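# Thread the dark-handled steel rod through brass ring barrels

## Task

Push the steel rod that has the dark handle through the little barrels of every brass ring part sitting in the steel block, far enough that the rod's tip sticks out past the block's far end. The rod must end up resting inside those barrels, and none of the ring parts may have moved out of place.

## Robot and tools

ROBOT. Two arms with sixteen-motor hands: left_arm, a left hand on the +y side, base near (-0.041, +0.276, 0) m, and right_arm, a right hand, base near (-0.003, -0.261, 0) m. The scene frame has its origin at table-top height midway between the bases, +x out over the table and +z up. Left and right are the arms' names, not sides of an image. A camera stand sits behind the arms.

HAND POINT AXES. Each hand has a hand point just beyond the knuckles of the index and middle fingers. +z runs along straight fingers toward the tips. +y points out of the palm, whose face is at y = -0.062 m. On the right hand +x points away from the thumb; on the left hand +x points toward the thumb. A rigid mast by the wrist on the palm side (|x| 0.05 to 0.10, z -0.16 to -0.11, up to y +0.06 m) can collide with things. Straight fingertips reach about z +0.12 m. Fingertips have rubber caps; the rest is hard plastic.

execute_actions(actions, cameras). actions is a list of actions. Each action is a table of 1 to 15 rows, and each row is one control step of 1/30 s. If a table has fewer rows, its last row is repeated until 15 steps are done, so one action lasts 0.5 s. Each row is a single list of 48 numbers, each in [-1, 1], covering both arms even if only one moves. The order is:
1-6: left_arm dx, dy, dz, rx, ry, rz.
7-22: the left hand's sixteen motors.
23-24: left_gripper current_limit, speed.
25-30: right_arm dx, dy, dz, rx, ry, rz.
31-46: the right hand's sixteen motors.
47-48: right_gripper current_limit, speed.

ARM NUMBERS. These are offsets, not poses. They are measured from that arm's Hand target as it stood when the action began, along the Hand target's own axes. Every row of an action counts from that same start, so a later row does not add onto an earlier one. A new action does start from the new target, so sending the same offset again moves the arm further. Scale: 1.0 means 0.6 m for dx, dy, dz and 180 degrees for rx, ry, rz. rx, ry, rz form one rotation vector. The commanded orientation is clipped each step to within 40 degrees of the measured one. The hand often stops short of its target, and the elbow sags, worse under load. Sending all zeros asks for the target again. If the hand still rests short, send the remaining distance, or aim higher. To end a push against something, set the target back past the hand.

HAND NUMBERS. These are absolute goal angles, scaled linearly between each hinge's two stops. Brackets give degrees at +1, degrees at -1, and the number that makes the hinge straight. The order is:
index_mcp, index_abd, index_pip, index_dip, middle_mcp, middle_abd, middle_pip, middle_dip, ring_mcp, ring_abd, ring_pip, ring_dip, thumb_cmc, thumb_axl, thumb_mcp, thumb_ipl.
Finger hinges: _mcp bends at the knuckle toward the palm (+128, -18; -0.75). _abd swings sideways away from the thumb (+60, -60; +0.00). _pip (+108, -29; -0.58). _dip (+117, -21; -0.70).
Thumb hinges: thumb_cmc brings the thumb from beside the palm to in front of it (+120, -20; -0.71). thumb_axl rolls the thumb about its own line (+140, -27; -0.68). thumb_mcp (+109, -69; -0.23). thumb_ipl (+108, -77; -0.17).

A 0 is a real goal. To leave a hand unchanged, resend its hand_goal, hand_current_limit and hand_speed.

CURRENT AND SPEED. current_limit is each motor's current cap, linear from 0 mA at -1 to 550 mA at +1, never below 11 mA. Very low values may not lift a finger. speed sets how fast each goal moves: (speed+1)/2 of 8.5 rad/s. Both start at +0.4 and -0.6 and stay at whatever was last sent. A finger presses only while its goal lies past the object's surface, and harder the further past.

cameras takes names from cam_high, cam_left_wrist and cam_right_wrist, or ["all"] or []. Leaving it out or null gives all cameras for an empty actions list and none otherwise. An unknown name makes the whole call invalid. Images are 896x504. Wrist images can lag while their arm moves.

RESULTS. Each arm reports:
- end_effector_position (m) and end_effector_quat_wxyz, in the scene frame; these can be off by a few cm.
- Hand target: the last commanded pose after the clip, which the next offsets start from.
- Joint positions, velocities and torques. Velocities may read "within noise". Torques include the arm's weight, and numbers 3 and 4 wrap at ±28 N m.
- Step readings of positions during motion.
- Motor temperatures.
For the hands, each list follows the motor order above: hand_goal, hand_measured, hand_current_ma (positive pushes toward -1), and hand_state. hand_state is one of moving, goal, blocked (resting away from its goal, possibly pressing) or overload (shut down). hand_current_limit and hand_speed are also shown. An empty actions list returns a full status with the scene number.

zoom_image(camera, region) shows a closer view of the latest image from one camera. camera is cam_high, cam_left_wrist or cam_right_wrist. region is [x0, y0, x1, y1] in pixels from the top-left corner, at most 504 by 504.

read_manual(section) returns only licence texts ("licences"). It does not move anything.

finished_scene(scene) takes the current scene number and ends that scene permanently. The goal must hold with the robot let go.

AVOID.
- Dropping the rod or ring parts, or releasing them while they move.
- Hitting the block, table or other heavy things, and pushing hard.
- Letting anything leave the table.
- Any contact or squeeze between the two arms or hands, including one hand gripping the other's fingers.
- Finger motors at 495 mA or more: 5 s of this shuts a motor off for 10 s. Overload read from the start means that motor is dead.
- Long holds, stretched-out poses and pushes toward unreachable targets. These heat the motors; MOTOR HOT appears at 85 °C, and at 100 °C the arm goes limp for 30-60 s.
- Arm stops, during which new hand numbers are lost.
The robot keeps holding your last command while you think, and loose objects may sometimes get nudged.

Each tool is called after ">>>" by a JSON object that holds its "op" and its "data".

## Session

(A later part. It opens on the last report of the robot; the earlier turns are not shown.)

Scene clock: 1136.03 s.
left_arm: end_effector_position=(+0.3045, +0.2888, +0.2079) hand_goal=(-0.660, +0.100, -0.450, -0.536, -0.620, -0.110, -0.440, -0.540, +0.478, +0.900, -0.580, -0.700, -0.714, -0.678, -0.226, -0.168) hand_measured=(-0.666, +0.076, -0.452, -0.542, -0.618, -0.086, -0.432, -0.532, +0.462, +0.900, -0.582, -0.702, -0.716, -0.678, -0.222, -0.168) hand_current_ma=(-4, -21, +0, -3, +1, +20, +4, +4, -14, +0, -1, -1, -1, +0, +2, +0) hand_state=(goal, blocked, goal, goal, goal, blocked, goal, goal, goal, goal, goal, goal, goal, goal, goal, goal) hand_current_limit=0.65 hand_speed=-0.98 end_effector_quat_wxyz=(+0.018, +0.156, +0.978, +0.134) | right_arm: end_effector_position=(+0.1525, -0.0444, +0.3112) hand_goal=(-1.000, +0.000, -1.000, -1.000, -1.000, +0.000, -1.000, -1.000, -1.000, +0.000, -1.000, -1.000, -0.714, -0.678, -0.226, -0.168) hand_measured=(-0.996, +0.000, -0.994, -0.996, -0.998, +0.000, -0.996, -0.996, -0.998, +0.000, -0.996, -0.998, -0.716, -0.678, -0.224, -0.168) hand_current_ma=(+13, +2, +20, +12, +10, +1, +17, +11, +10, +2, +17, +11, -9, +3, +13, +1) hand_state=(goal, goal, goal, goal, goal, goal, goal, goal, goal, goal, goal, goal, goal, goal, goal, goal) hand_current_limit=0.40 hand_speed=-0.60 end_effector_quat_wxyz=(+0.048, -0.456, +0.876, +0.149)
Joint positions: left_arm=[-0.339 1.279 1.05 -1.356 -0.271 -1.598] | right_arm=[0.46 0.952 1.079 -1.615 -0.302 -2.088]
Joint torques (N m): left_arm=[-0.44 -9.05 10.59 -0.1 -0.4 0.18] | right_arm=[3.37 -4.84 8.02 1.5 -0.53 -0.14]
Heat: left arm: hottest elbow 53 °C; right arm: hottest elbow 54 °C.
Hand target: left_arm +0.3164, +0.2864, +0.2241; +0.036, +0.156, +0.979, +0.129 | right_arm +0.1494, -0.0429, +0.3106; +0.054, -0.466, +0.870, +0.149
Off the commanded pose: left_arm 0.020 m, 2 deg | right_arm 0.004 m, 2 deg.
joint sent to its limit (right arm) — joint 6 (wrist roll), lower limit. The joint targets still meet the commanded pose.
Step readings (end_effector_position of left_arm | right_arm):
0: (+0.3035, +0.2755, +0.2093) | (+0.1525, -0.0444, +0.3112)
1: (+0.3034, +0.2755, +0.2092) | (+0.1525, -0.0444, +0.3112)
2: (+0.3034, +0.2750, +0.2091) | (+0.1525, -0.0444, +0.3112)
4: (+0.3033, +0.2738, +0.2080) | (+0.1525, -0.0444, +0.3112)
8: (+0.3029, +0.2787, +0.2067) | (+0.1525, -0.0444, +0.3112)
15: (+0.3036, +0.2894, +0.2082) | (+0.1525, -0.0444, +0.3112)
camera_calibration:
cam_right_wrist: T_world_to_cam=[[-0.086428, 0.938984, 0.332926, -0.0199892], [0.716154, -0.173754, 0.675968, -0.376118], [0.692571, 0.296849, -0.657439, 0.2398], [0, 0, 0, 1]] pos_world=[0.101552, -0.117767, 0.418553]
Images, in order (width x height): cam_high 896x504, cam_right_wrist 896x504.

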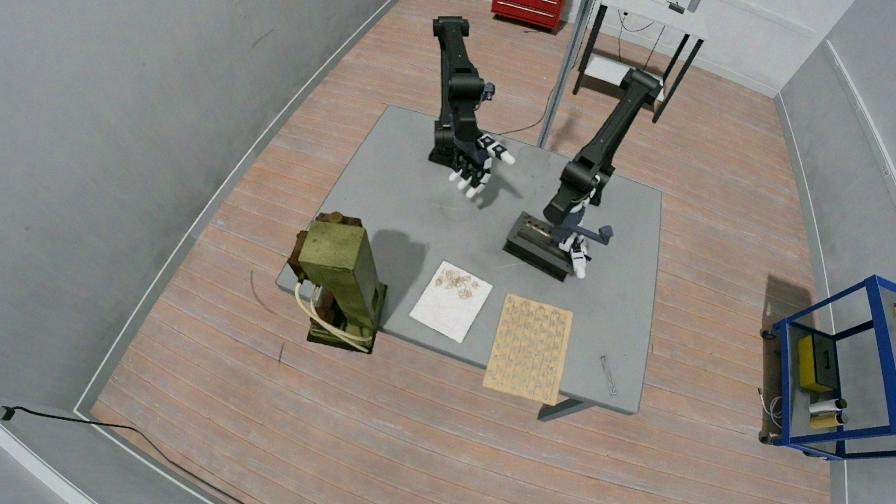

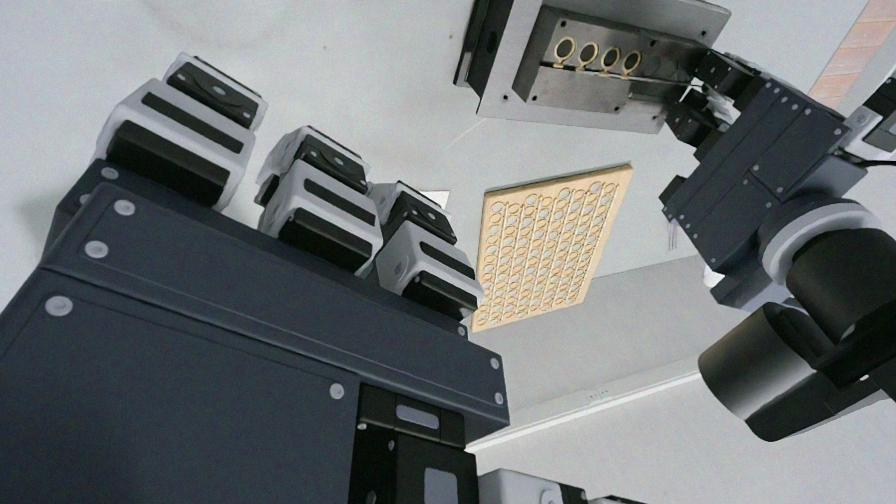

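>>> {"op": "execute_actions", "data": {"actions": [[[0,0,0,0,0,0,-0.66,0.24,-0.45,-0.535,-0.62,-0.248,-0.44,-0.54,0.479,0.9,-0.58,-0.7,-0.714,-0.678,-0.226,-0.168,0.65,-0.9,0,0,0,0,0,0,-1,0,-1,-1,-1,0,-1,-1,-1,0,-1,-1,-0.714,-0.678,-0.226,-0.168,0.4,-0.6]],[[0.0007,0.0069,0.0019,0,0,0,-0.66,0.24,-0.45,-0.535,-0.62,-0.248,-0.44,-0.54,0.479,0.9,-0.58,-0.7,-0.714,-0.678,-0.226,-0.168,0.65,-0.95,0,0,0,0,0,0,-1,0,-1,-1,-1,0,-1,-1,-1,0,-1,-1,-0.714,-0.678,-0.226,-0.168,0.4,-0.6],[0.0014,0.0139,0.0038,0,0,0,-0.66,0.24,-0.45,-0.535,-0.62,-0.248,-0.44,-0.54,0.479,0.9,-0.58,-0.7,-0.714,-0.678,-0.226,-0.168,0.65,-0.95,0,0,0,0,0,0,-1,0,-1,-1,-1,0,-1,-1,-1,0,-1,-1,-0.714,-0.678,-0.226,-0.168,0.4,-0.6],[0.00197,0.02083,0.00564,0,0,0,-0.66,0.24,-0.45,-0.535,-0.62,-0.248,-0.44,-0.54,0.479,0.9,-0.58,-0.7,-0.714,-0.678,-0.226,-0.168,0.65,-0.95,0,0,0,0,0,0,-1,0,-1,-1,-1,0,-1,-1,-1,0,-1,-1,-0.714,-0.678,-0.226,-0.168,0.4,-0.6]]], "cameras": ["cam_high","cam_right_wrist"]}}

>>> {"op": "zoom_image", "data": {"camera": "cam_right_wrist", "region": [552, 50, 640, 99]}}

>>> {"op": "zoom_image", "data": {"camera": "cam_right_wrist", "region": [600, 40, 760, 130]}}

>>> {"op": "zoom_image", "data": {"camera": "cam_high", "region": [535, 215, 610, 290]}}

Scene clock: 1139.27 s.
left_arm: end_effector_position=(+0.3071, +0.3007, +0.2079) hand_goal=(-0.660, +0.240, -0.450, -0.536, -0.620, -0.248, -0.440, -0.540, +0.478, +0.900, -0.580, -0.700, -0.714, -0.678, -0.226, -0.168) hand_measured=(-0.668, +0.082, -0.452, -0.542, -0.618, -0.096, -0.432, -0.532, +0.462, +0.900, -0.582, -0.702, -0.716, -0.678, -0.222, -0.168) hand_current_ma=(-4, -403, -1, -3, +1, +377, +4, +4, -14, +0, -1, -1, -1, +0, +2, +0) hand_state=(goal, blocked, goal, goal, goal, blocked, goal, goal, goal, goal, goal, goal, goal, goal, goal, goal) hand_current_limit=0.65 hand_speed=-0.95 end_effector_quat_wxyz=(+0.013, +0.158, +0.978, +0.134) | right_arm: end_effector_position=(+0.1525, -0.0444, +0.3112) hand_goal=(-1.000, +0.000, -1.000, -1.000, -1.000, +0.000, -1.000, -1.000, -1.000, +0.000, -1.000, -1.000, -0.714, -0.678, -0.226, -0.168) hand_measured=(-0.996, +0.000, -0.994, -0.996, -0.998, +0.000, -0.996, -0.996, -0.998, +0.000, -0.996, -0.998, -0.716, -0.678, -0.224, -0.168) hand_current_ma=(+13, +2, +20, +12, +10, +1, +17, +11, +10, +2, +17, +11, -9, +3, +13, +1) hand_state=(goal, goal, goal, goal, goal, goal, goal, goal, goal, goal, goal, goal, goal, goal, goal, goal) hand_current_limit=0.40 hand_speed=-0.60 end_effector_quat_wxyz=(+0.048, -0.456, +0.876, +0.149)
Joint positions: left_arm=[-0.304 1.279 1.05 -1.356 -0.27 -1.558] | right_arm=[0.46 0.952 1.079 -1.615 -0.302 -2.088]
Joint torques (N m): left_arm=[-0.21 -9.64 10.22 0.14 -0.43 0.12] | right_arm=[3.25 -4.25 7.98 1.47 -0.44 -0.17]
Heat: left arm: hottest elbow 53 °C; right arm: hottest elbow 54 °C.
Hand target: left_arm +0.3193, +0.2992, +0.2241; +0.036, +0.156, +0.979, +0.129 | right_arm +0.1494, -0.0429, +0.3106; +0.054, -0.466, +0.870, +0.149
Off the commanded pose: left_arm 0.020 m, 3 deg | right_arm 0.004 m, 2 deg.
joint sent to its limit (right arm) — joint 6 (wrist roll), lower limit. The joint targets still meet the commanded pose.
Step readings (end_effector_position of left_arm | right_arm):
0: (+0.3044, +0.2888, +0.2080) | (+0.1525, -0.0444, +0.3112)
1: (+0.3044, +0.2888, +0.2080) | (+0.1525, -0.0444, +0.3112)
2: (+0.3044, +0.2888, +0.2080) | (+0.1525, -0.0444, +0.3112)
4: (+0.3045, +0.2888, +0.2079) | (+0.1525, -0.0444, +0.3112)
8: (+0.3045, +0.2888, +0.2079) | (+0.1525, -0.0444, +0.3112)
15: (+0.3045, +0.2887, +0.2079) | (+0.1525, -0.0444, +0.3112)
16: (+0.3046, +0.2888, +0.2079) | (+0.1525, -0.0444, +0.3112)
17: (+0.3047, +0.2890, +0.2079) | (+0.1525, -0.0444, +0.3112)
19: (+0.3050, +0.2903, +0.2078) | (+0.1525, -0.0444, +0.3112)
23: (+0.3059, +0.2971, +0.2079) | (+0.1525, -0.0444, +0.3112)
30: (+0.3068, +0.3007, +0.2079) | (+0.1525, -0.0444, +0.3112)
camera_calibration:
cam_right_wrist: T_world_to_cam=[[-0.086428, 0.938984, 0.332926, -0.0199892], [0.716154, -0.173754, 0.675968, -0.376118], [0.692571, 0.296849, -0.657439, 0.2398], [0, 0, 0, 1]] pos_world=[0.101552, -0.117767, 0.418553]
Images, in order (width x height): cam_high 896x504, cam_right_wrist 896x504.

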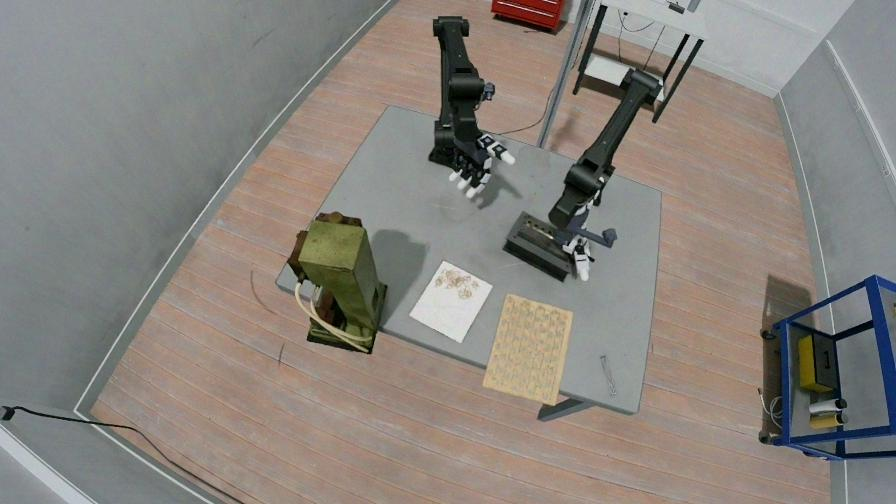

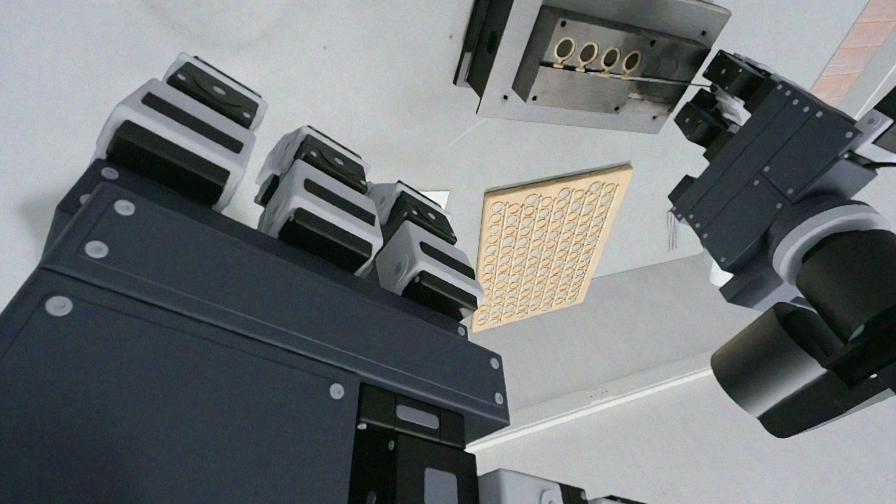

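Scaled by 5.727 from the camera's 896x504 image, which has a finer 1280x720 frame.

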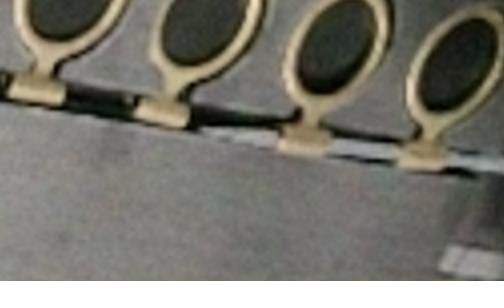

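Scaled by 3.150 from the camera's 896x504 image, which has a finer 1280x720 frame.

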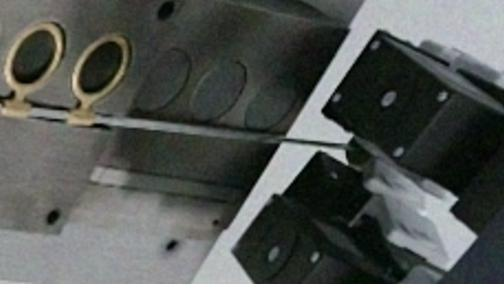

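Scaled by 6.720 from the camera's 896x504 image, which has a finer 1280x720 frame.

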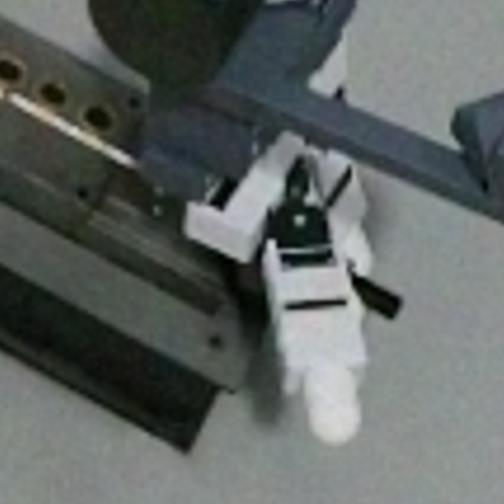

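>>> {"op": "execute_actions", "data": {"actions": [[[-0.003,0.0008,-0.0017,-0.0021,-0.0025,0.003,-0.66,0.24,-0.45,-0.535,-0.62,-0.248,-0.44,-0.54,0.479,0.9,-0.58,-0.7,-0.714,-0.678,-0.226,-0.168,0.65,-0.95,0,0,0,0,0,0,-1,0,-1,-1,-1,0,-1,-1,-1,0,-1,-1,-0.714,-0.678,-0.226,-0.168,0.4,-0.6],[-0.006,0.0015,-0.0034,-0.0042,-0.005,0.006,-0.66,0.24,-0.45,-0.535,-0.62,-0.248,-0.44,-0.54,0.479,0.9,-0.58,-0.7,-0.714,-0.678,-0.226,-0.168,0.65,-0.95,0,0,0,0,0,0,-1,0,-1,-1,-1,0,-1,-1,-1,0,-1,-1,-0.714,-0.678,-0.226,-0.168,0.4,-0.6],[-0.00931,0.00227,-0.00515,-0.00628,-0.00763,0.00907,-0.66,0.24,-0.45,-0.535,-0.62,-0.248,-0.44,-0.54,0.479,0.9,-0.58,-0.7,-0.714,-0.678,-0.226,-0.168,0.65,-0.95,0,0,0,0,0,0,-1,0,-1,-1,-1,0,-1,-1,-1,0,-1,-1,-0.714,-0.678,-0.226,-0.168,0.4,-0.6]]], "cameras": ["cam_high","cam_right_wrist"]}}

>>> {"op": "zoom_image", "data": {"camera": "cam_right_wrist", "region": [552, 50, 640, 99]}}

>>> {"op": "zoom_image", "data": {"camera": "cam_right_wrist", "region": [600, 40, 760, 130]}}

>>> {"op": "zoom_image", "data": {"camera": "cam_high", "region": [535, 215, 610, 290]}}

Scene clock: 1141.87 s.
left_arm: end_effector_position=(+0.3119, +0.3019, +0.2122) hand_goal=(-0.660, +0.240, -0.450, -0.536, -0.620, -0.248, -0.440, -0.540, +0.478, +0.900, -0.580, -0.700, -0.714, -0.678, -0.226, -0.168) hand_measured=(-0.668, +0.082, -0.452, -0.542, -0.618, -0.096, -0.432, -0.532, +0.462, +0.900, -0.582, -0.702, -0.716, -0.678, -0.222, -0.168) hand_current_ma=(-5, -403, -1, -3, +1, +377, +4, +4, -14, +0, -1, -1, -1, +0, +2, +0) hand_state=(goal, blocked, goal, goal, goal, blocked, goal, goal, goal, goal, goal, goal, goal, goal, goal, goal) hand_current_limit=0.65 hand_speed=-0.95 end_effector_quat_wxyz=(+0.022, +0.169, +0.975, +0.140) | right_arm: end_effector_position=(+0.1525, -0.0444, +0.3112) hand_goal=(-1.000, +0.000, -1.000, -1.000, -1.000, +0.000, -1.000, -1.000, -1.000, +0.000, -1.000, -1.000, -0.714, -0.678, -0.226, -0.168) hand_measured=(-0.996, +0.000, -0.994, -0.996, -0.998, +0.000, -0.996, -0.996, -0.998, +0.000, -0.996, -0.998, -0.716, -0.678, -0.224, -0.168) hand_current_ma=(+13, +2, +20, +12, +10, +1, +17, +11, +10, +2, +17, +11, -9, +3, +13, +1) hand_state=(goal, goal, goal, goal, goal, goal, goal, goal, goal, goal, goal, goal, goal, goal, goal, goal) hand_current_limit=0.40 hand_speed=-0.60 end_effector_quat_wxyz=(+0.048, -0.456, +0.876, +0.149)
Joint positions: left_arm=[-0.304 1.271 1.05 -1.345 -0.284 -1.532] | right_arm=[0.46 0.952 1.079 -1.615 -0.302 -2.088]
Joint torques (N m): left_arm=[-1.38 -9.52 9.85 0.57 -0.64 0.17] | right_arm=[3.84 -4.48 7.82 1.44 -0.47 -0.14]
Heat: left arm: hottest elbow 53 °C; right arm: hottest elbow 54 °C.
Hand target: left_arm +0.3247, +0.2979, +0.2276; +0.047, +0.171, +0.975, +0.137 | right_arm +0.1494, -0.0429, +0.3106; +0.054, -0.466, +0.870, +0.149
Off the commanded pose: left_arm 0.020 m, 3 deg | right_arm 0.004 m, 2 deg.
joint sent to its limit (right arm) — joint 6 (wrist roll), lower limit. The joint targets still meet the commanded pose.
Step readings (end_effector_position of left_arm | right_arm):
0: (+0.3072, +0.3007, +0.2079) | (+0.1525, -0.0444, +0.3112)
1: (+0.3072, +0.3006, +0.2079) | (+0.1525, -0.0444, +0.3112)
2: (+0.3072, +0.3006, +0.2079) | (+0.1525, -0.0444, +0.3112)
4: (+0.3078, +0.3012, +0.2087) | (+0.1525, -0.0444, +0.3112)
8: (+0.3101, +0.3020, +0.2110) | (+0.1525, -0.0444, +0.3112)
15: (+0.3116, +0.3019, +0.2122) | (+0.1525, -0.0444, +0.3112)
camera_calibration:
cam_right_wrist: T_world_to_cam=[[-0.086428, 0.938984, 0.332926, -0.0199892], [0.716154, -0.173754, 0.675968, -0.376118], [0.692571, 0.296849, -0.657439, 0.2398], [0, 0, 0, 1]] pos_world=[0.101552, -0.117767, 0.418553]
Images, in order (width x height): cam_high 896x504, cam_right_wrist 896x504.

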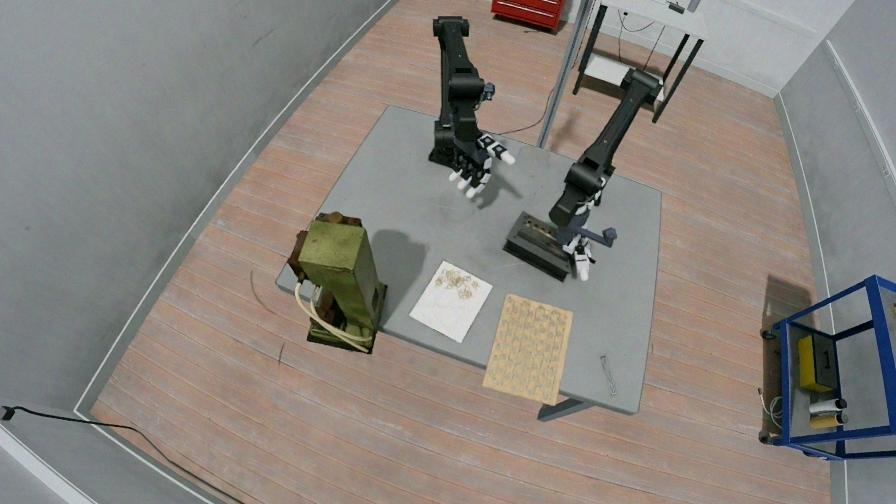

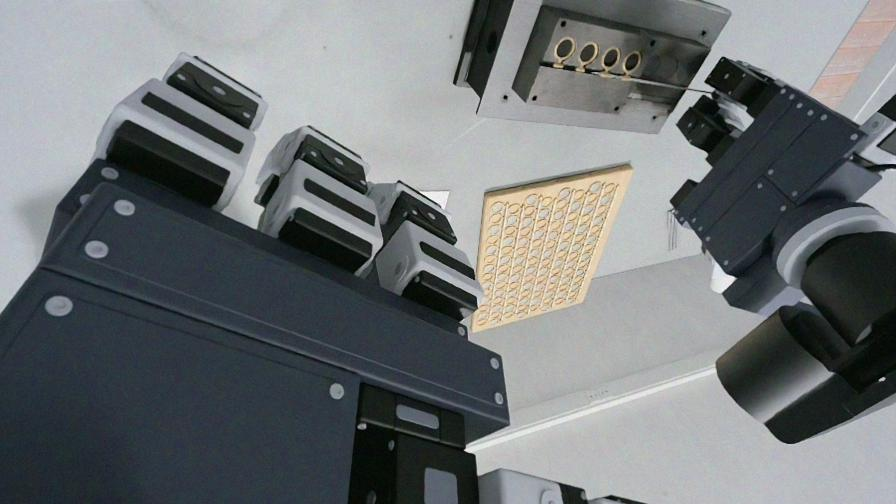

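Scaled by 5.727 from the camera's 896x504 image, which has a finer 1280x720 frame.

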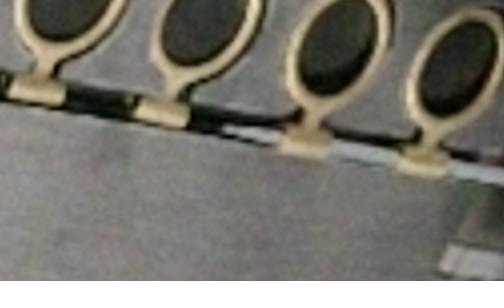

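Scaled by 3.150 from the camera's 896x504 image, which has a finer 1280x720 frame.

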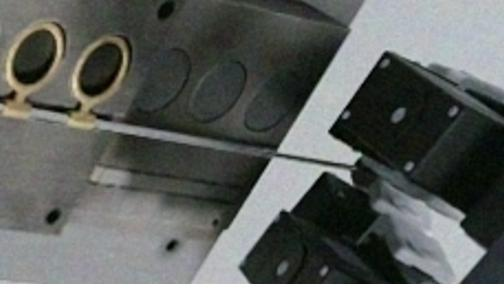

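Scaled by 6.720 from the camera's 896x504 image, which has a finer 1280x720 frame.

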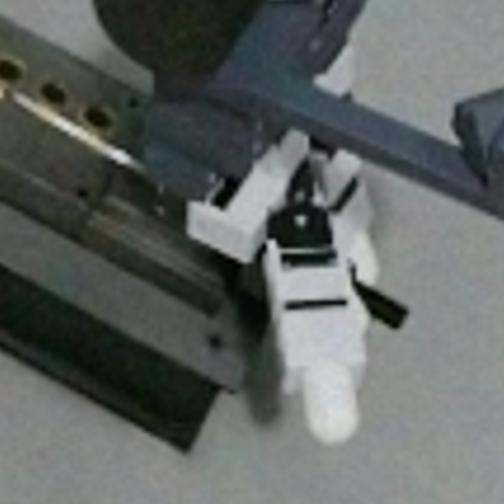

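>>> {"op": "execute_actions", "data": {"actions": [[[0.0038,-0.0034,0.0101,0.0008,0.0063,0.0018,-0.66,0.24,-0.45,-0.535,-0.62,-0.248,-0.44,-0.54,0.479,0.9,-0.58,-0.7,-0.714,-0.678,-0.226,-0.168,0.65,-0.95,0,0,0,0,0,0,-1,0,-1,-1,-1,0,-1,-1,-1,0,-1,-1,-0.714,-0.678,-0.226,-0.168,0.4,-0.6],[0.00759,-0.00685,0.02027,0.00166,0.01271,0.00368,-0.66,0.24,-0.45,-0.535,-0.62,-0.248,-0.44,-0.54,0.479,0.9,-0.58,-0.7,-0.714,-0.678,-0.226,-0.168,0.65,-0.95,0,0,0,0,0,0,-1,0,-1,-1,-1,0,-1,-1,-1,0,-1,-1,-0.714,-0.678,-0.226,-0.168,0.4,-0.6]]], "cameras": ["cam_high","cam_right_wrist"]}}

>>> {"op": "zoom_image", "data": {"camera": "cam_right_wrist", "region": [552, 50, 640, 99]}}

>>> {"op": "zoom_image", "data": {"camera": "cam_right_wrist", "region": [600, 40, 760, 130]}}

>>> {"op": "zoom_image", "data": {"camera": "cam_high", "region": [535, 215, 610, 290]}}

Scene clock: 1144.10 s.
left_arm: end_effector_position=(+0.3120, +0.3019, +0.2122) hand_goal=(-0.660, +0.240, -0.450, -0.536, -0.620, -0.248, -0.440, -0.540, +0.478, +0.900, -0.580, -0.700, -0.714, -0.678, -0.226, -0.168) hand_measured=(-0.668, +0.082, -0.452, -0.542, -0.618, -0.096, -0.432, -0.532, +0.462, +0.900, -0.582, -0.702, -0.716, -0.678, -0.222, -0.168) hand_current_ma=(-5, -403, -1, -3, +1, +377, +4, +4, -14, +0, -1, -1, -1, +0, +2, +0) hand_state=(goal, blocked, goal, goal, goal, blocked, goal, goal, goal, goal, goal, goal, goal, goal, goal, goal) hand_current_limit=0.65 hand_speed=-0.95 end_effector_quat_wxyz=(+0.022, +0.170, +0.975, +0.140) | right_arm: end_effector_position=(+0.1525, -0.0444, +0.3112) hand_goal=(-1.000, +0.000, -1.000, -1.000, -1.000, +0.000, -1.000, -1.000, -1.000, +0.000, -1.000, -1.000, -0.714, -0.678, -0.226, -0.168) hand_measured=(-0.996, +0.000, -0.994, -0.996, -0.998, +0.000, -0.996, -0.996, -0.998, +0.000, -0.996, -0.998, -0.716, -0.678, -0.224, -0.168) hand_current_ma=(+13, +2, +20, +12, +10, +1, +17, +11, +10, +2, +17, +11, -9, +3, +13, +1) hand_state=(goal, goal, goal, goal, goal, goal, goal, goal, goal, goal, goal, goal, goal, goal, goal, goal) hand_current_limit=0.40 hand_speed=-0.60 end_effector_quat_wxyz=(+0.048, -0.456, +0.876, +0.149)
Joint positions: left_arm=[-0.304 1.271 1.05 -1.345 -0.284 -1.531] | right_arm=[0.46 0.952 1.079 -1.615 -0.302 -2.088]
Joint torques (N m): left_arm=[-1.26 -7.36 8.81 0.46 -0.5 0.21] | right_arm=[3.43 -5.66 7.88 1.55 -0.49 -0.17]
Heat: left arm: hottest elbow 53 °C; right arm: hottest elbow 54 °C.
Hand target: left_arm +0.3208, +0.2988, +0.2146; +0.027, +0.174, +0.975, +0.139 | right_arm +0.1494, -0.0429, +0.3106; +0.054, -0.466, +0.870, +0.149
Off the commanded pose: left_arm 0.010 m, 1 deg | right_arm 0.004 m, 2 deg.
joint sent to its limit (right arm) — joint 6 (wrist roll), lower limit. The joint targets still meet the commanded pose.
Step readings (end_effector_position of left_arm | right_arm):
0: (+0.3119, +0.3019, +0.2122) | (+0.1525, -0.0444, +0.3112)
1: (+0.3119, +0.3019, +0.2122) | (+0.1525, -0.0444, +0.3112)
2: (+0.3119, +0.3019, +0.2122) | (+0.1525, -0.0444, +0.3112)
4: (+0.3120, +0.3019, +0.2122) | (+0.1525, -0.0444, +0.3112)
8: (+0.3120, +0.3019, +0.2122) | (+0.1525, -0.0444, +0.3112)
15: (+0.3120, +0.3019, +0.2122) | (+0.1525, -0.0444, +0.3112)
camera_calibration:
cam_right_wrist: T_world_to_cam=[[-0.086428, 0.938984, 0.332926, -0.0199892], [0.716154, -0.173754, 0.675968, -0.376118], [0.692571, 0.296849, -0.657439, 0.2398], [0, 0, 0, 1]] pos_world=[0.101552, -0.117767, 0.418553]
Images, in order (width x height): cam_high 896x504, cam_right_wrist 896x504.

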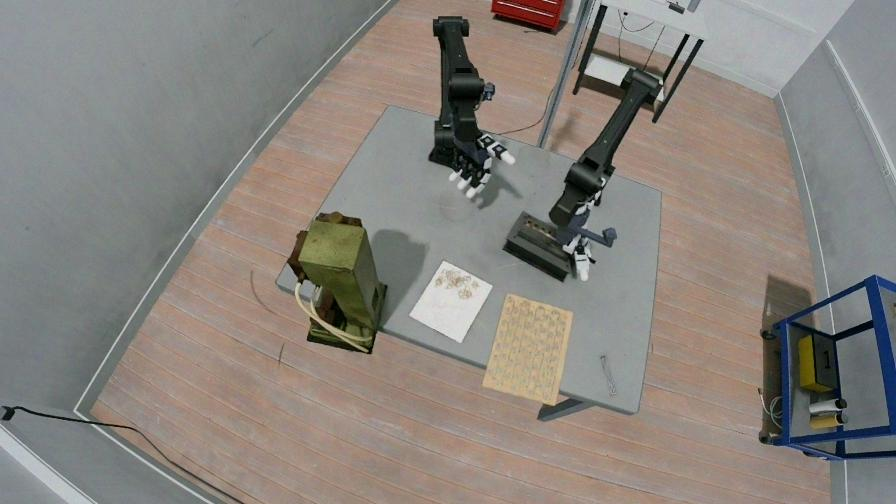

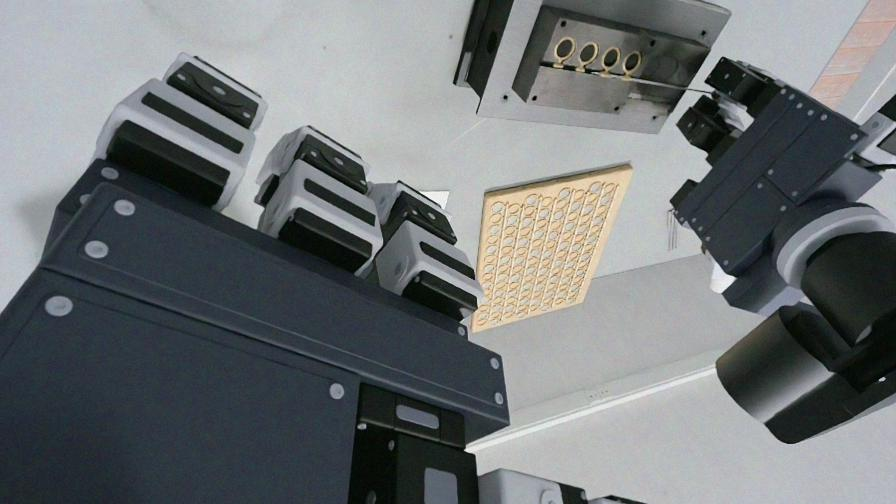

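Scaled by 5.727 from the camera's 896x504 image, which has a finer 1280x720 frame.

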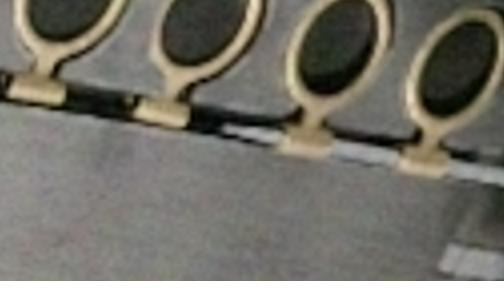

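Scaled by 3.150 from the camera's 896x504 image, which has a finer 1280x720 frame.

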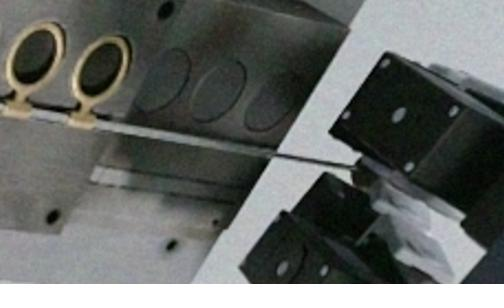

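Scaled by 6.720 from the camera's 896x504 image, which has a finer 1280x720 frame.

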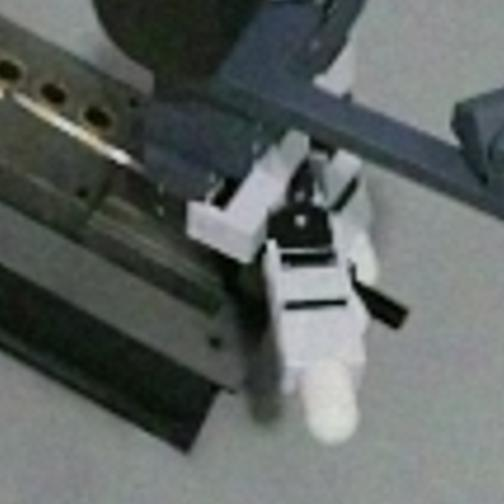

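>>> {"op": "execute_actions", "data": {"actions": [[[0.00195,-0.00207,0.00627,0.00055,0.00424,0.00123,-0.66,0.24,-0.45,-0.535,-0.62,-0.248,-0.44,-0.54,0.479,0.9,-0.58,-0.7,-0.714,-0.678,-0.226,-0.168,0.65,-0.95,0,0,0,0,0,0,-1,0,-1,-1,-1,0,-1,-1,-1,0,-1,-1,-0.714,-0.678,-0.226,-0.168,0.4,-0.6]]], "cameras": ["cam_high","cam_right_wrist"]}}

>>> {"op": "zoom_image", "data": {"camera": "cam_right_wrist", "region": [552, 50, 640, 99]}}

>>> {"op": "zoom_image", "data": {"camera": "cam_right_wrist", "region": [600, 40, 760, 130]}}

Scene clock: 1145.37 s.
left_arm: end_effector_position=(+0.3125, +0.3017, +0.2103) hand_goal=(-0.660, +0.240, -0.450, -0.536, -0.620, -0.248, -0.440, -0.540, +0.478, +0.900, -0.580, -0.700, -0.714, -0.678, -0.226, -0.168) hand_measured=(-0.668, +0.082, -0.452, -0.542, -0.618, -0.096, -0.432, -0.532, +0.462, +0.900, -0.582, -0.702, -0.716, -0.678, -0.222, -0.168) hand_current_ma=(-5, -403, -1, -3, +1, +377, +4, +4, -14, +0, -1, -1, -1, +0, +2, +0) hand_state=(goal, blocked, goal, goal, goal, blocked, goal, goal, goal, goal, goal, goal, goal, goal, goal, goal) hand_current_limit=0.65 hand_speed=-0.95 end_effector_quat_wxyz=(+0.019, +0.170, +0.975, +0.140) | right_arm: end_effector_position=(+0.1525, -0.0444, +0.3112) hand_goal=(-1.000, +0.000, -1.000, -1.000, -1.000, +0.000, -1.000, -1.000, -1.000, +0.000, -1.000, -1.000, -0.714, -0.678, -0.226, -0.168) hand_measured=(-0.996, +0.000, -0.994, -0.996, -0.998, +0.000, -0.996, -0.996, -0.998, +0.000, -0.996, -0.998, -0.716, -0.678, -0.224, -0.168) hand_current_ma=(+13, +2, +20, +12, +10, +1, +17, +11, +10, +2, +17, +11, -9, +3, +13, +1) hand_state=(goal, goal, goal, goal, goal, goal, goal, goal, goal, goal, goal, goal, goal, goal, goal, goal) hand_current_limit=0.40 hand_speed=-0.60 end_effector_quat_wxyz=(+0.048, -0.456, +0.876, +0.149)
Joint positions: left_arm=[-0.304 1.277 1.05 -1.345 -0.284 -1.53] | right_arm=[0.46 0.952 1.079 -1.615 -0.302 -2.088]
Joint torques (N m): left_arm=[-1.03 -7 8.57 0.25 -0.47 0.16] | right_arm=[3.14 -4.89 7.82 1.43 -0.47 -0.16]
Heat: left arm: hottest elbow 52 °C; right arm: hottest elbow 54 °C.
Hand target: left_arm +0.3196, +0.2991, +0.2107; +0.020, +0.175, +0.975, +0.139 | right_arm +0.1494, -0.0429, +0.3106; +0.054, -0.466, +0.870, +0.149
Off the commanded pose: left_arm 0.008 m, 1 deg | right_arm 0.004 m, 2 deg.
joint sent to its limit (right arm) — joint 6 (wrist roll), lower limit. The joint targets still meet the commanded pose.
Step readings (end_effector_position of left_arm | right_arm):
0: (+0.3120, +0.3019, +0.2122) | (+0.1525, -0.0444, +0.3112)
1: (+0.3120, +0.3019, +0.2122) | (+0.1525, -0.0444, +0.3112)
2: (+0.3120, +0.3019, +0.2122) | (+0.1525, -0.0444, +0.3112)
4: (+0.3121, +0.3019, +0.2120) | (+0.1525, -0.0444, +0.3112)
8: (+0.3124, +0.3018, +0.2108) | (+0.1525, -0.0444, +0.3112)
15: (+0.3125, +0.3017, +0.2103) | (+0.1525, -0.0444, +0.3112)
camera_calibration:
cam_right_wrist: T_world_to_cam=[[-0.086428, 0.938984, 0.332926, -0.0199892], [0.716154, -0.173754, 0.675968, -0.376118], [0.692571, 0.296849, -0.657439, 0.2398], [0, 0, 0, 1]] pos_world=[0.101552, -0.117767, 0.418553]
Images, in order (width x height): cam_high 896x504, cam_right_wrist 896x504.

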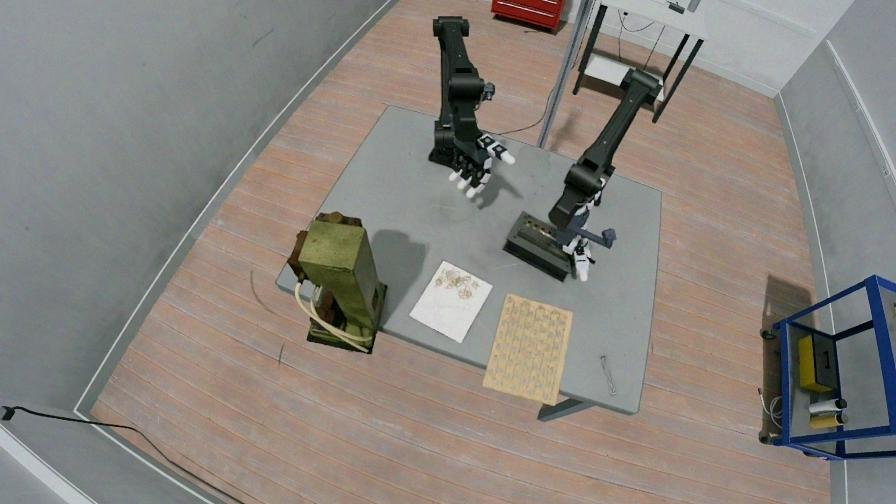

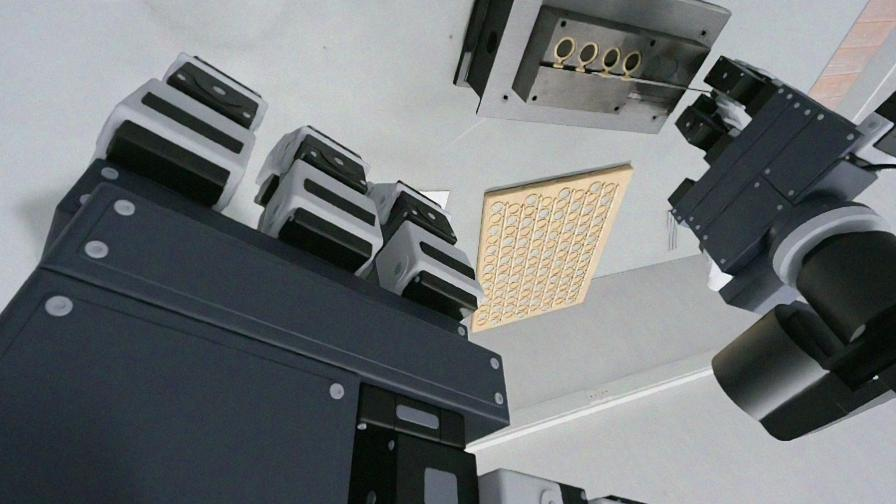

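Scaled by 5.727 from the camera's 896x504 image, which has a finer 1280x720 frame.

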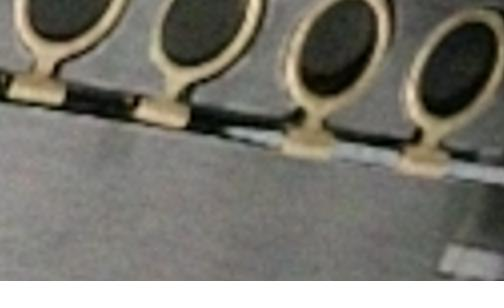

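Scaled by 3.150 from the camera's 896x504 image, which has a finer 1280x720 frame.

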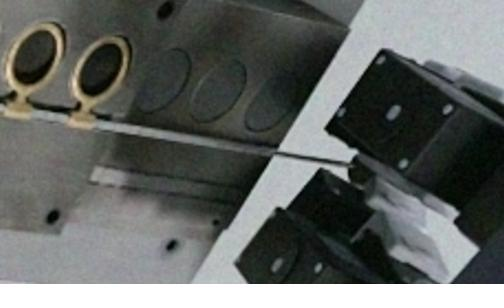

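>>> {"op": "execute_actions", "data": {"actions": [[[-0.0011,-0.0085,-0.0003,0.00017,0.0013,0.0004,-0.66,0.24,-0.45,-0.535,-0.62,-0.248,-0.44,-0.54,0.479,0.9,-0.58,-0.7,-0.714,-0.678,-0.226,-0.168,0.65,-0.95,0,0,0,0,0,0,-1,0,-1,-1,-1,0,-1,-1,-1,0,-1,-1,-0.714,-0.678,-0.226,-0.168,0.4,-0.6],[-0.00212,-0.01704,-0.00061,0.00035,0.00265,0.00077,-0.66,0.24,-0.45,-0.535,-0.62,-0.248,-0.44,-0.54,0.479,0.9,-0.58,-0.7,-0.714,-0.678,-0.226,-0.168,0.65,-0.95,0,0,0,0,0,0,-1,0,-1,-1,-1,0,-1,-1,-1,0,-1,-1,-0.714,-0.678,-0.226,-0.168,0.4,-0.6]]], "cameras": ["cam_high","cam_right_wrist"]}}

>>> {"op": "zoom_image", "data": {"camera": "cam_right_wrist", "region": [552, 50, 640, 99]}}

>>> {"op": "zoom_image", "data": {"camera": "cam_right_wrist", "region": [600, 40, 760, 130]}}

>>> {"op": "zoom_image", "data": {"camera": "cam_high", "region": [520, 210, 570, 245]}}

Scene clock: 1147.37 s.
left_arm: end_effector_position=(+0.3131, +0.2937, +0.2068) hand_goal=(-0.660, +0.240, -0.450, -0.536, -0.620, -0.248, -0.440, -0.540, +0.478, +0.900, -0.580, -0.700, -0.714, -0.678, -0.226, -0.168) hand_measured=(-0.668, +0.082, -0.452, -0.542, -0.618, -0.096, -0.432, -0.532, +0.462, +0.900, -0.582, -0.702, -0.716, -0.678, -0.222, -0.168) hand_current_ma=(-5, -402, -1, -3, +1, +377, +4, +4, -14, +0, -1, -1, -1, +0, +2, +0) hand_state=(goal, blocked, goal, goal, goal, blocked, goal, goal, goal, goal, goal, goal, goal, goal, goal, goal) hand_current_limit=0.65 hand_speed=-0.95 end_effector_quat_wxyz=(+0.015, +0.178, +0.974, +0.140) | right_arm: end_effector_position=(+0.1525, -0.0444, +0.3112) hand_goal=(-1.000, +0.000, -1.000, -1.000, -1.000, +0.000, -1.000, -1.000, -1.000, +0.000, -1.000, -1.000, -0.714, -0.678, -0.226, -0.168) hand_measured=(-0.996, +0.000, -0.994, -0.996, -0.998, +0.000, -0.996, -0.996, -0.998, +0.000, -0.996, -0.998, -0.716, -0.678, -0.224, -0.168) hand_current_ma=(+13, +2, +20, +12, +10, +1, +17, +11, +10, +2, +17, +11, -9, +3, +13, +1) hand_state=(goal, goal, goal, goal, goal, goal, goal, goal, goal, goal, goal, goal, goal, goal, goal, goal) hand_current_limit=0.40 hand_speed=-0.60 end_effector_quat_wxyz=(+0.048, -0.456, +0.876, +0.149)
Joint positions: left_arm=[-0.325 1.288 1.05 -1.345 -0.283 -1.537] | right_arm=[0.46 0.952 1.079 -1.615 -0.302 -2.088]
Joint torques (N m): left_arm=[-2.02 -7.3 8.53 -0.02 -0.43 -0.09] | right_arm=[2.96 -4.89 7.72 1.52 -0.46 -0.18]
Heat: left arm: hottest elbow 52 °C; right arm: hottest elbow 54 °C.
Hand target: left_arm +0.3174, +0.2893, +0.2082; +0.015, +0.175, +0.974, +0.139 | right_arm +0.1494, -0.0429, +0.3106; +0.054, -0.466, +0.870, +0.149
Off the commanded pose: left_arm 0.006 m, 0 deg | right_arm 0.004 m, 2 deg.
joint sent to its limit (right arm) — joint 6 (wrist roll), lower limit. The joint targets still meet the commanded pose.
Step readings (end_effector_position of left_arm | right_arm):
0: (+0.3125, +0.3017, +0.2103) | (+0.1525, -0.0444, +0.3112)
1: (+0.3125, +0.3017, +0.2103) | (+0.1525, -0.0444, +0.3112)
2: (+0.3125, +0.3017, +0.2102) | (+0.1525, -0.0444, +0.3112)
4: (+0.3127, +0.3008, +0.2098) | (+0.1525, -0.0444, +0.3112)
8: (+0.3131, +0.2961, +0.2079) | (+0.1525, -0.0444, +0.3112)
15: (+0.3132, +0.2936, +0.2068) | (+0.1525, -0.0444, +0.3112)
camera_calibration:
cam_right_wrist: T_world_to_cam=[[-0.086428, 0.938984, 0.332926, -0.0199892], [0.716154, -0.173754, 0.675968, -0.376118], [0.692571, 0.296849, -0.657439, 0.2398], [0, 0, 0, 1]] pos_world=[0.101552, -0.117767, 0.418553]
Images, in order (width x height): cam_high 896x504, cam_right_wrist 896x504.

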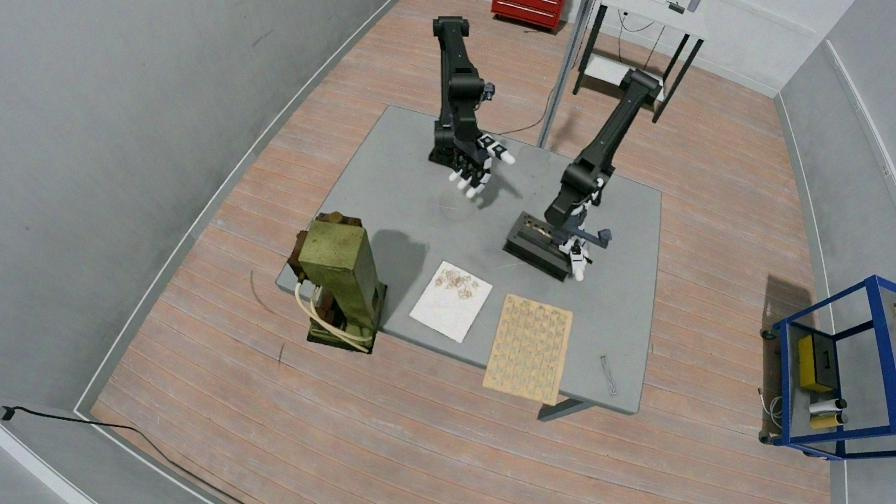

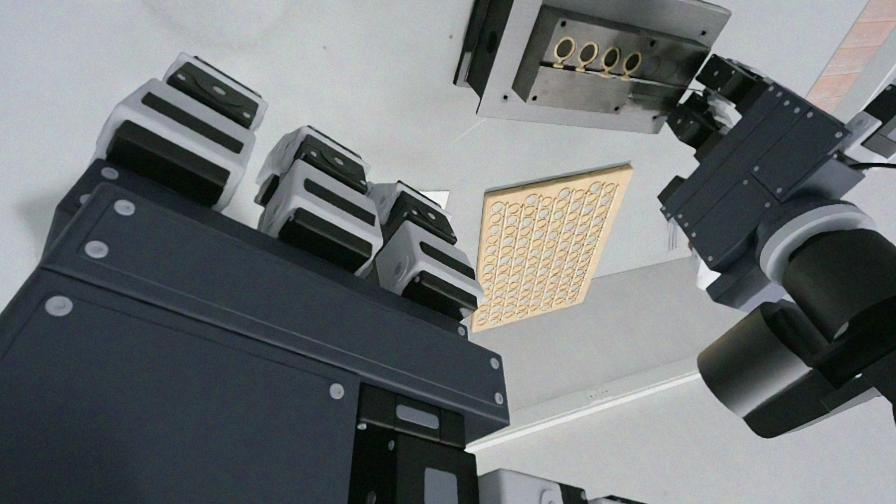

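Scaled by 5.727 from the camera's 896x504 image, which has a finer 1280x720 frame.

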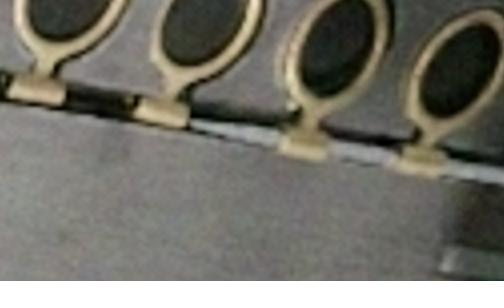

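Scaled by 3.150 from the camera's 896x504 image, which has a finer 1280x720 frame.

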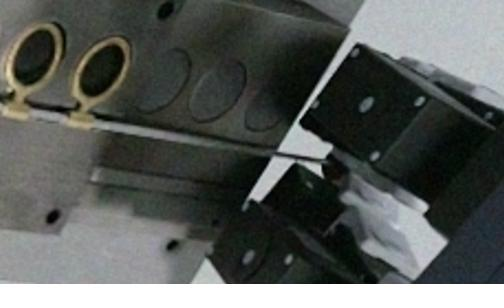

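Scaled by 10.080 from the camera's 896x504 image, which has a finer 1280x720 frame.

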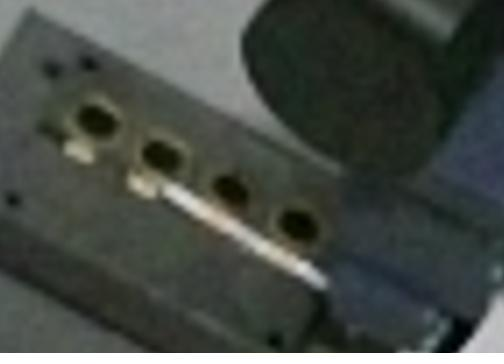

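>>> {"op": "zoom_image", "data": {"camera": "cam_right_wrist", "region": [568, 58, 608, 83]}}

>>> {"op": "zoom_image", "data": {"camera": "cam_right_wrist", "region": [600, 64, 640, 89]}}

>>> {"op": "zoom_image", "data": {"camera": "cam_high", "region": [528, 218, 558, 238]}}

Scaled by 12.600 from the camera's 896x504 image, which has a finer 1280x720 frame.

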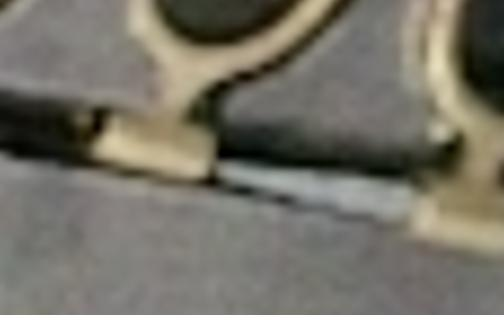

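Scaled by 12.600 from the camera's 896x504 image, which has a finer 1280x720 frame.

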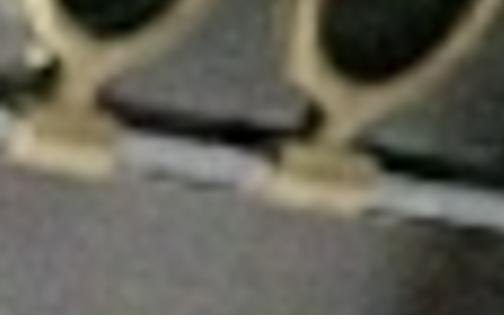

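Scaled by 16.800 from the camera's 896x504 image, which has a finer 1280x720 frame.

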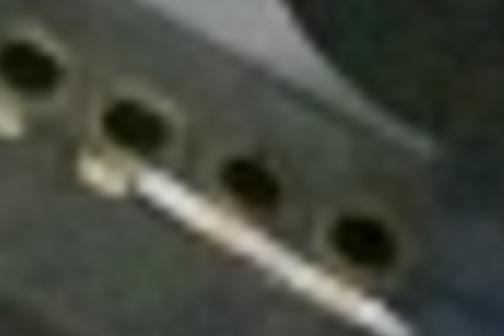

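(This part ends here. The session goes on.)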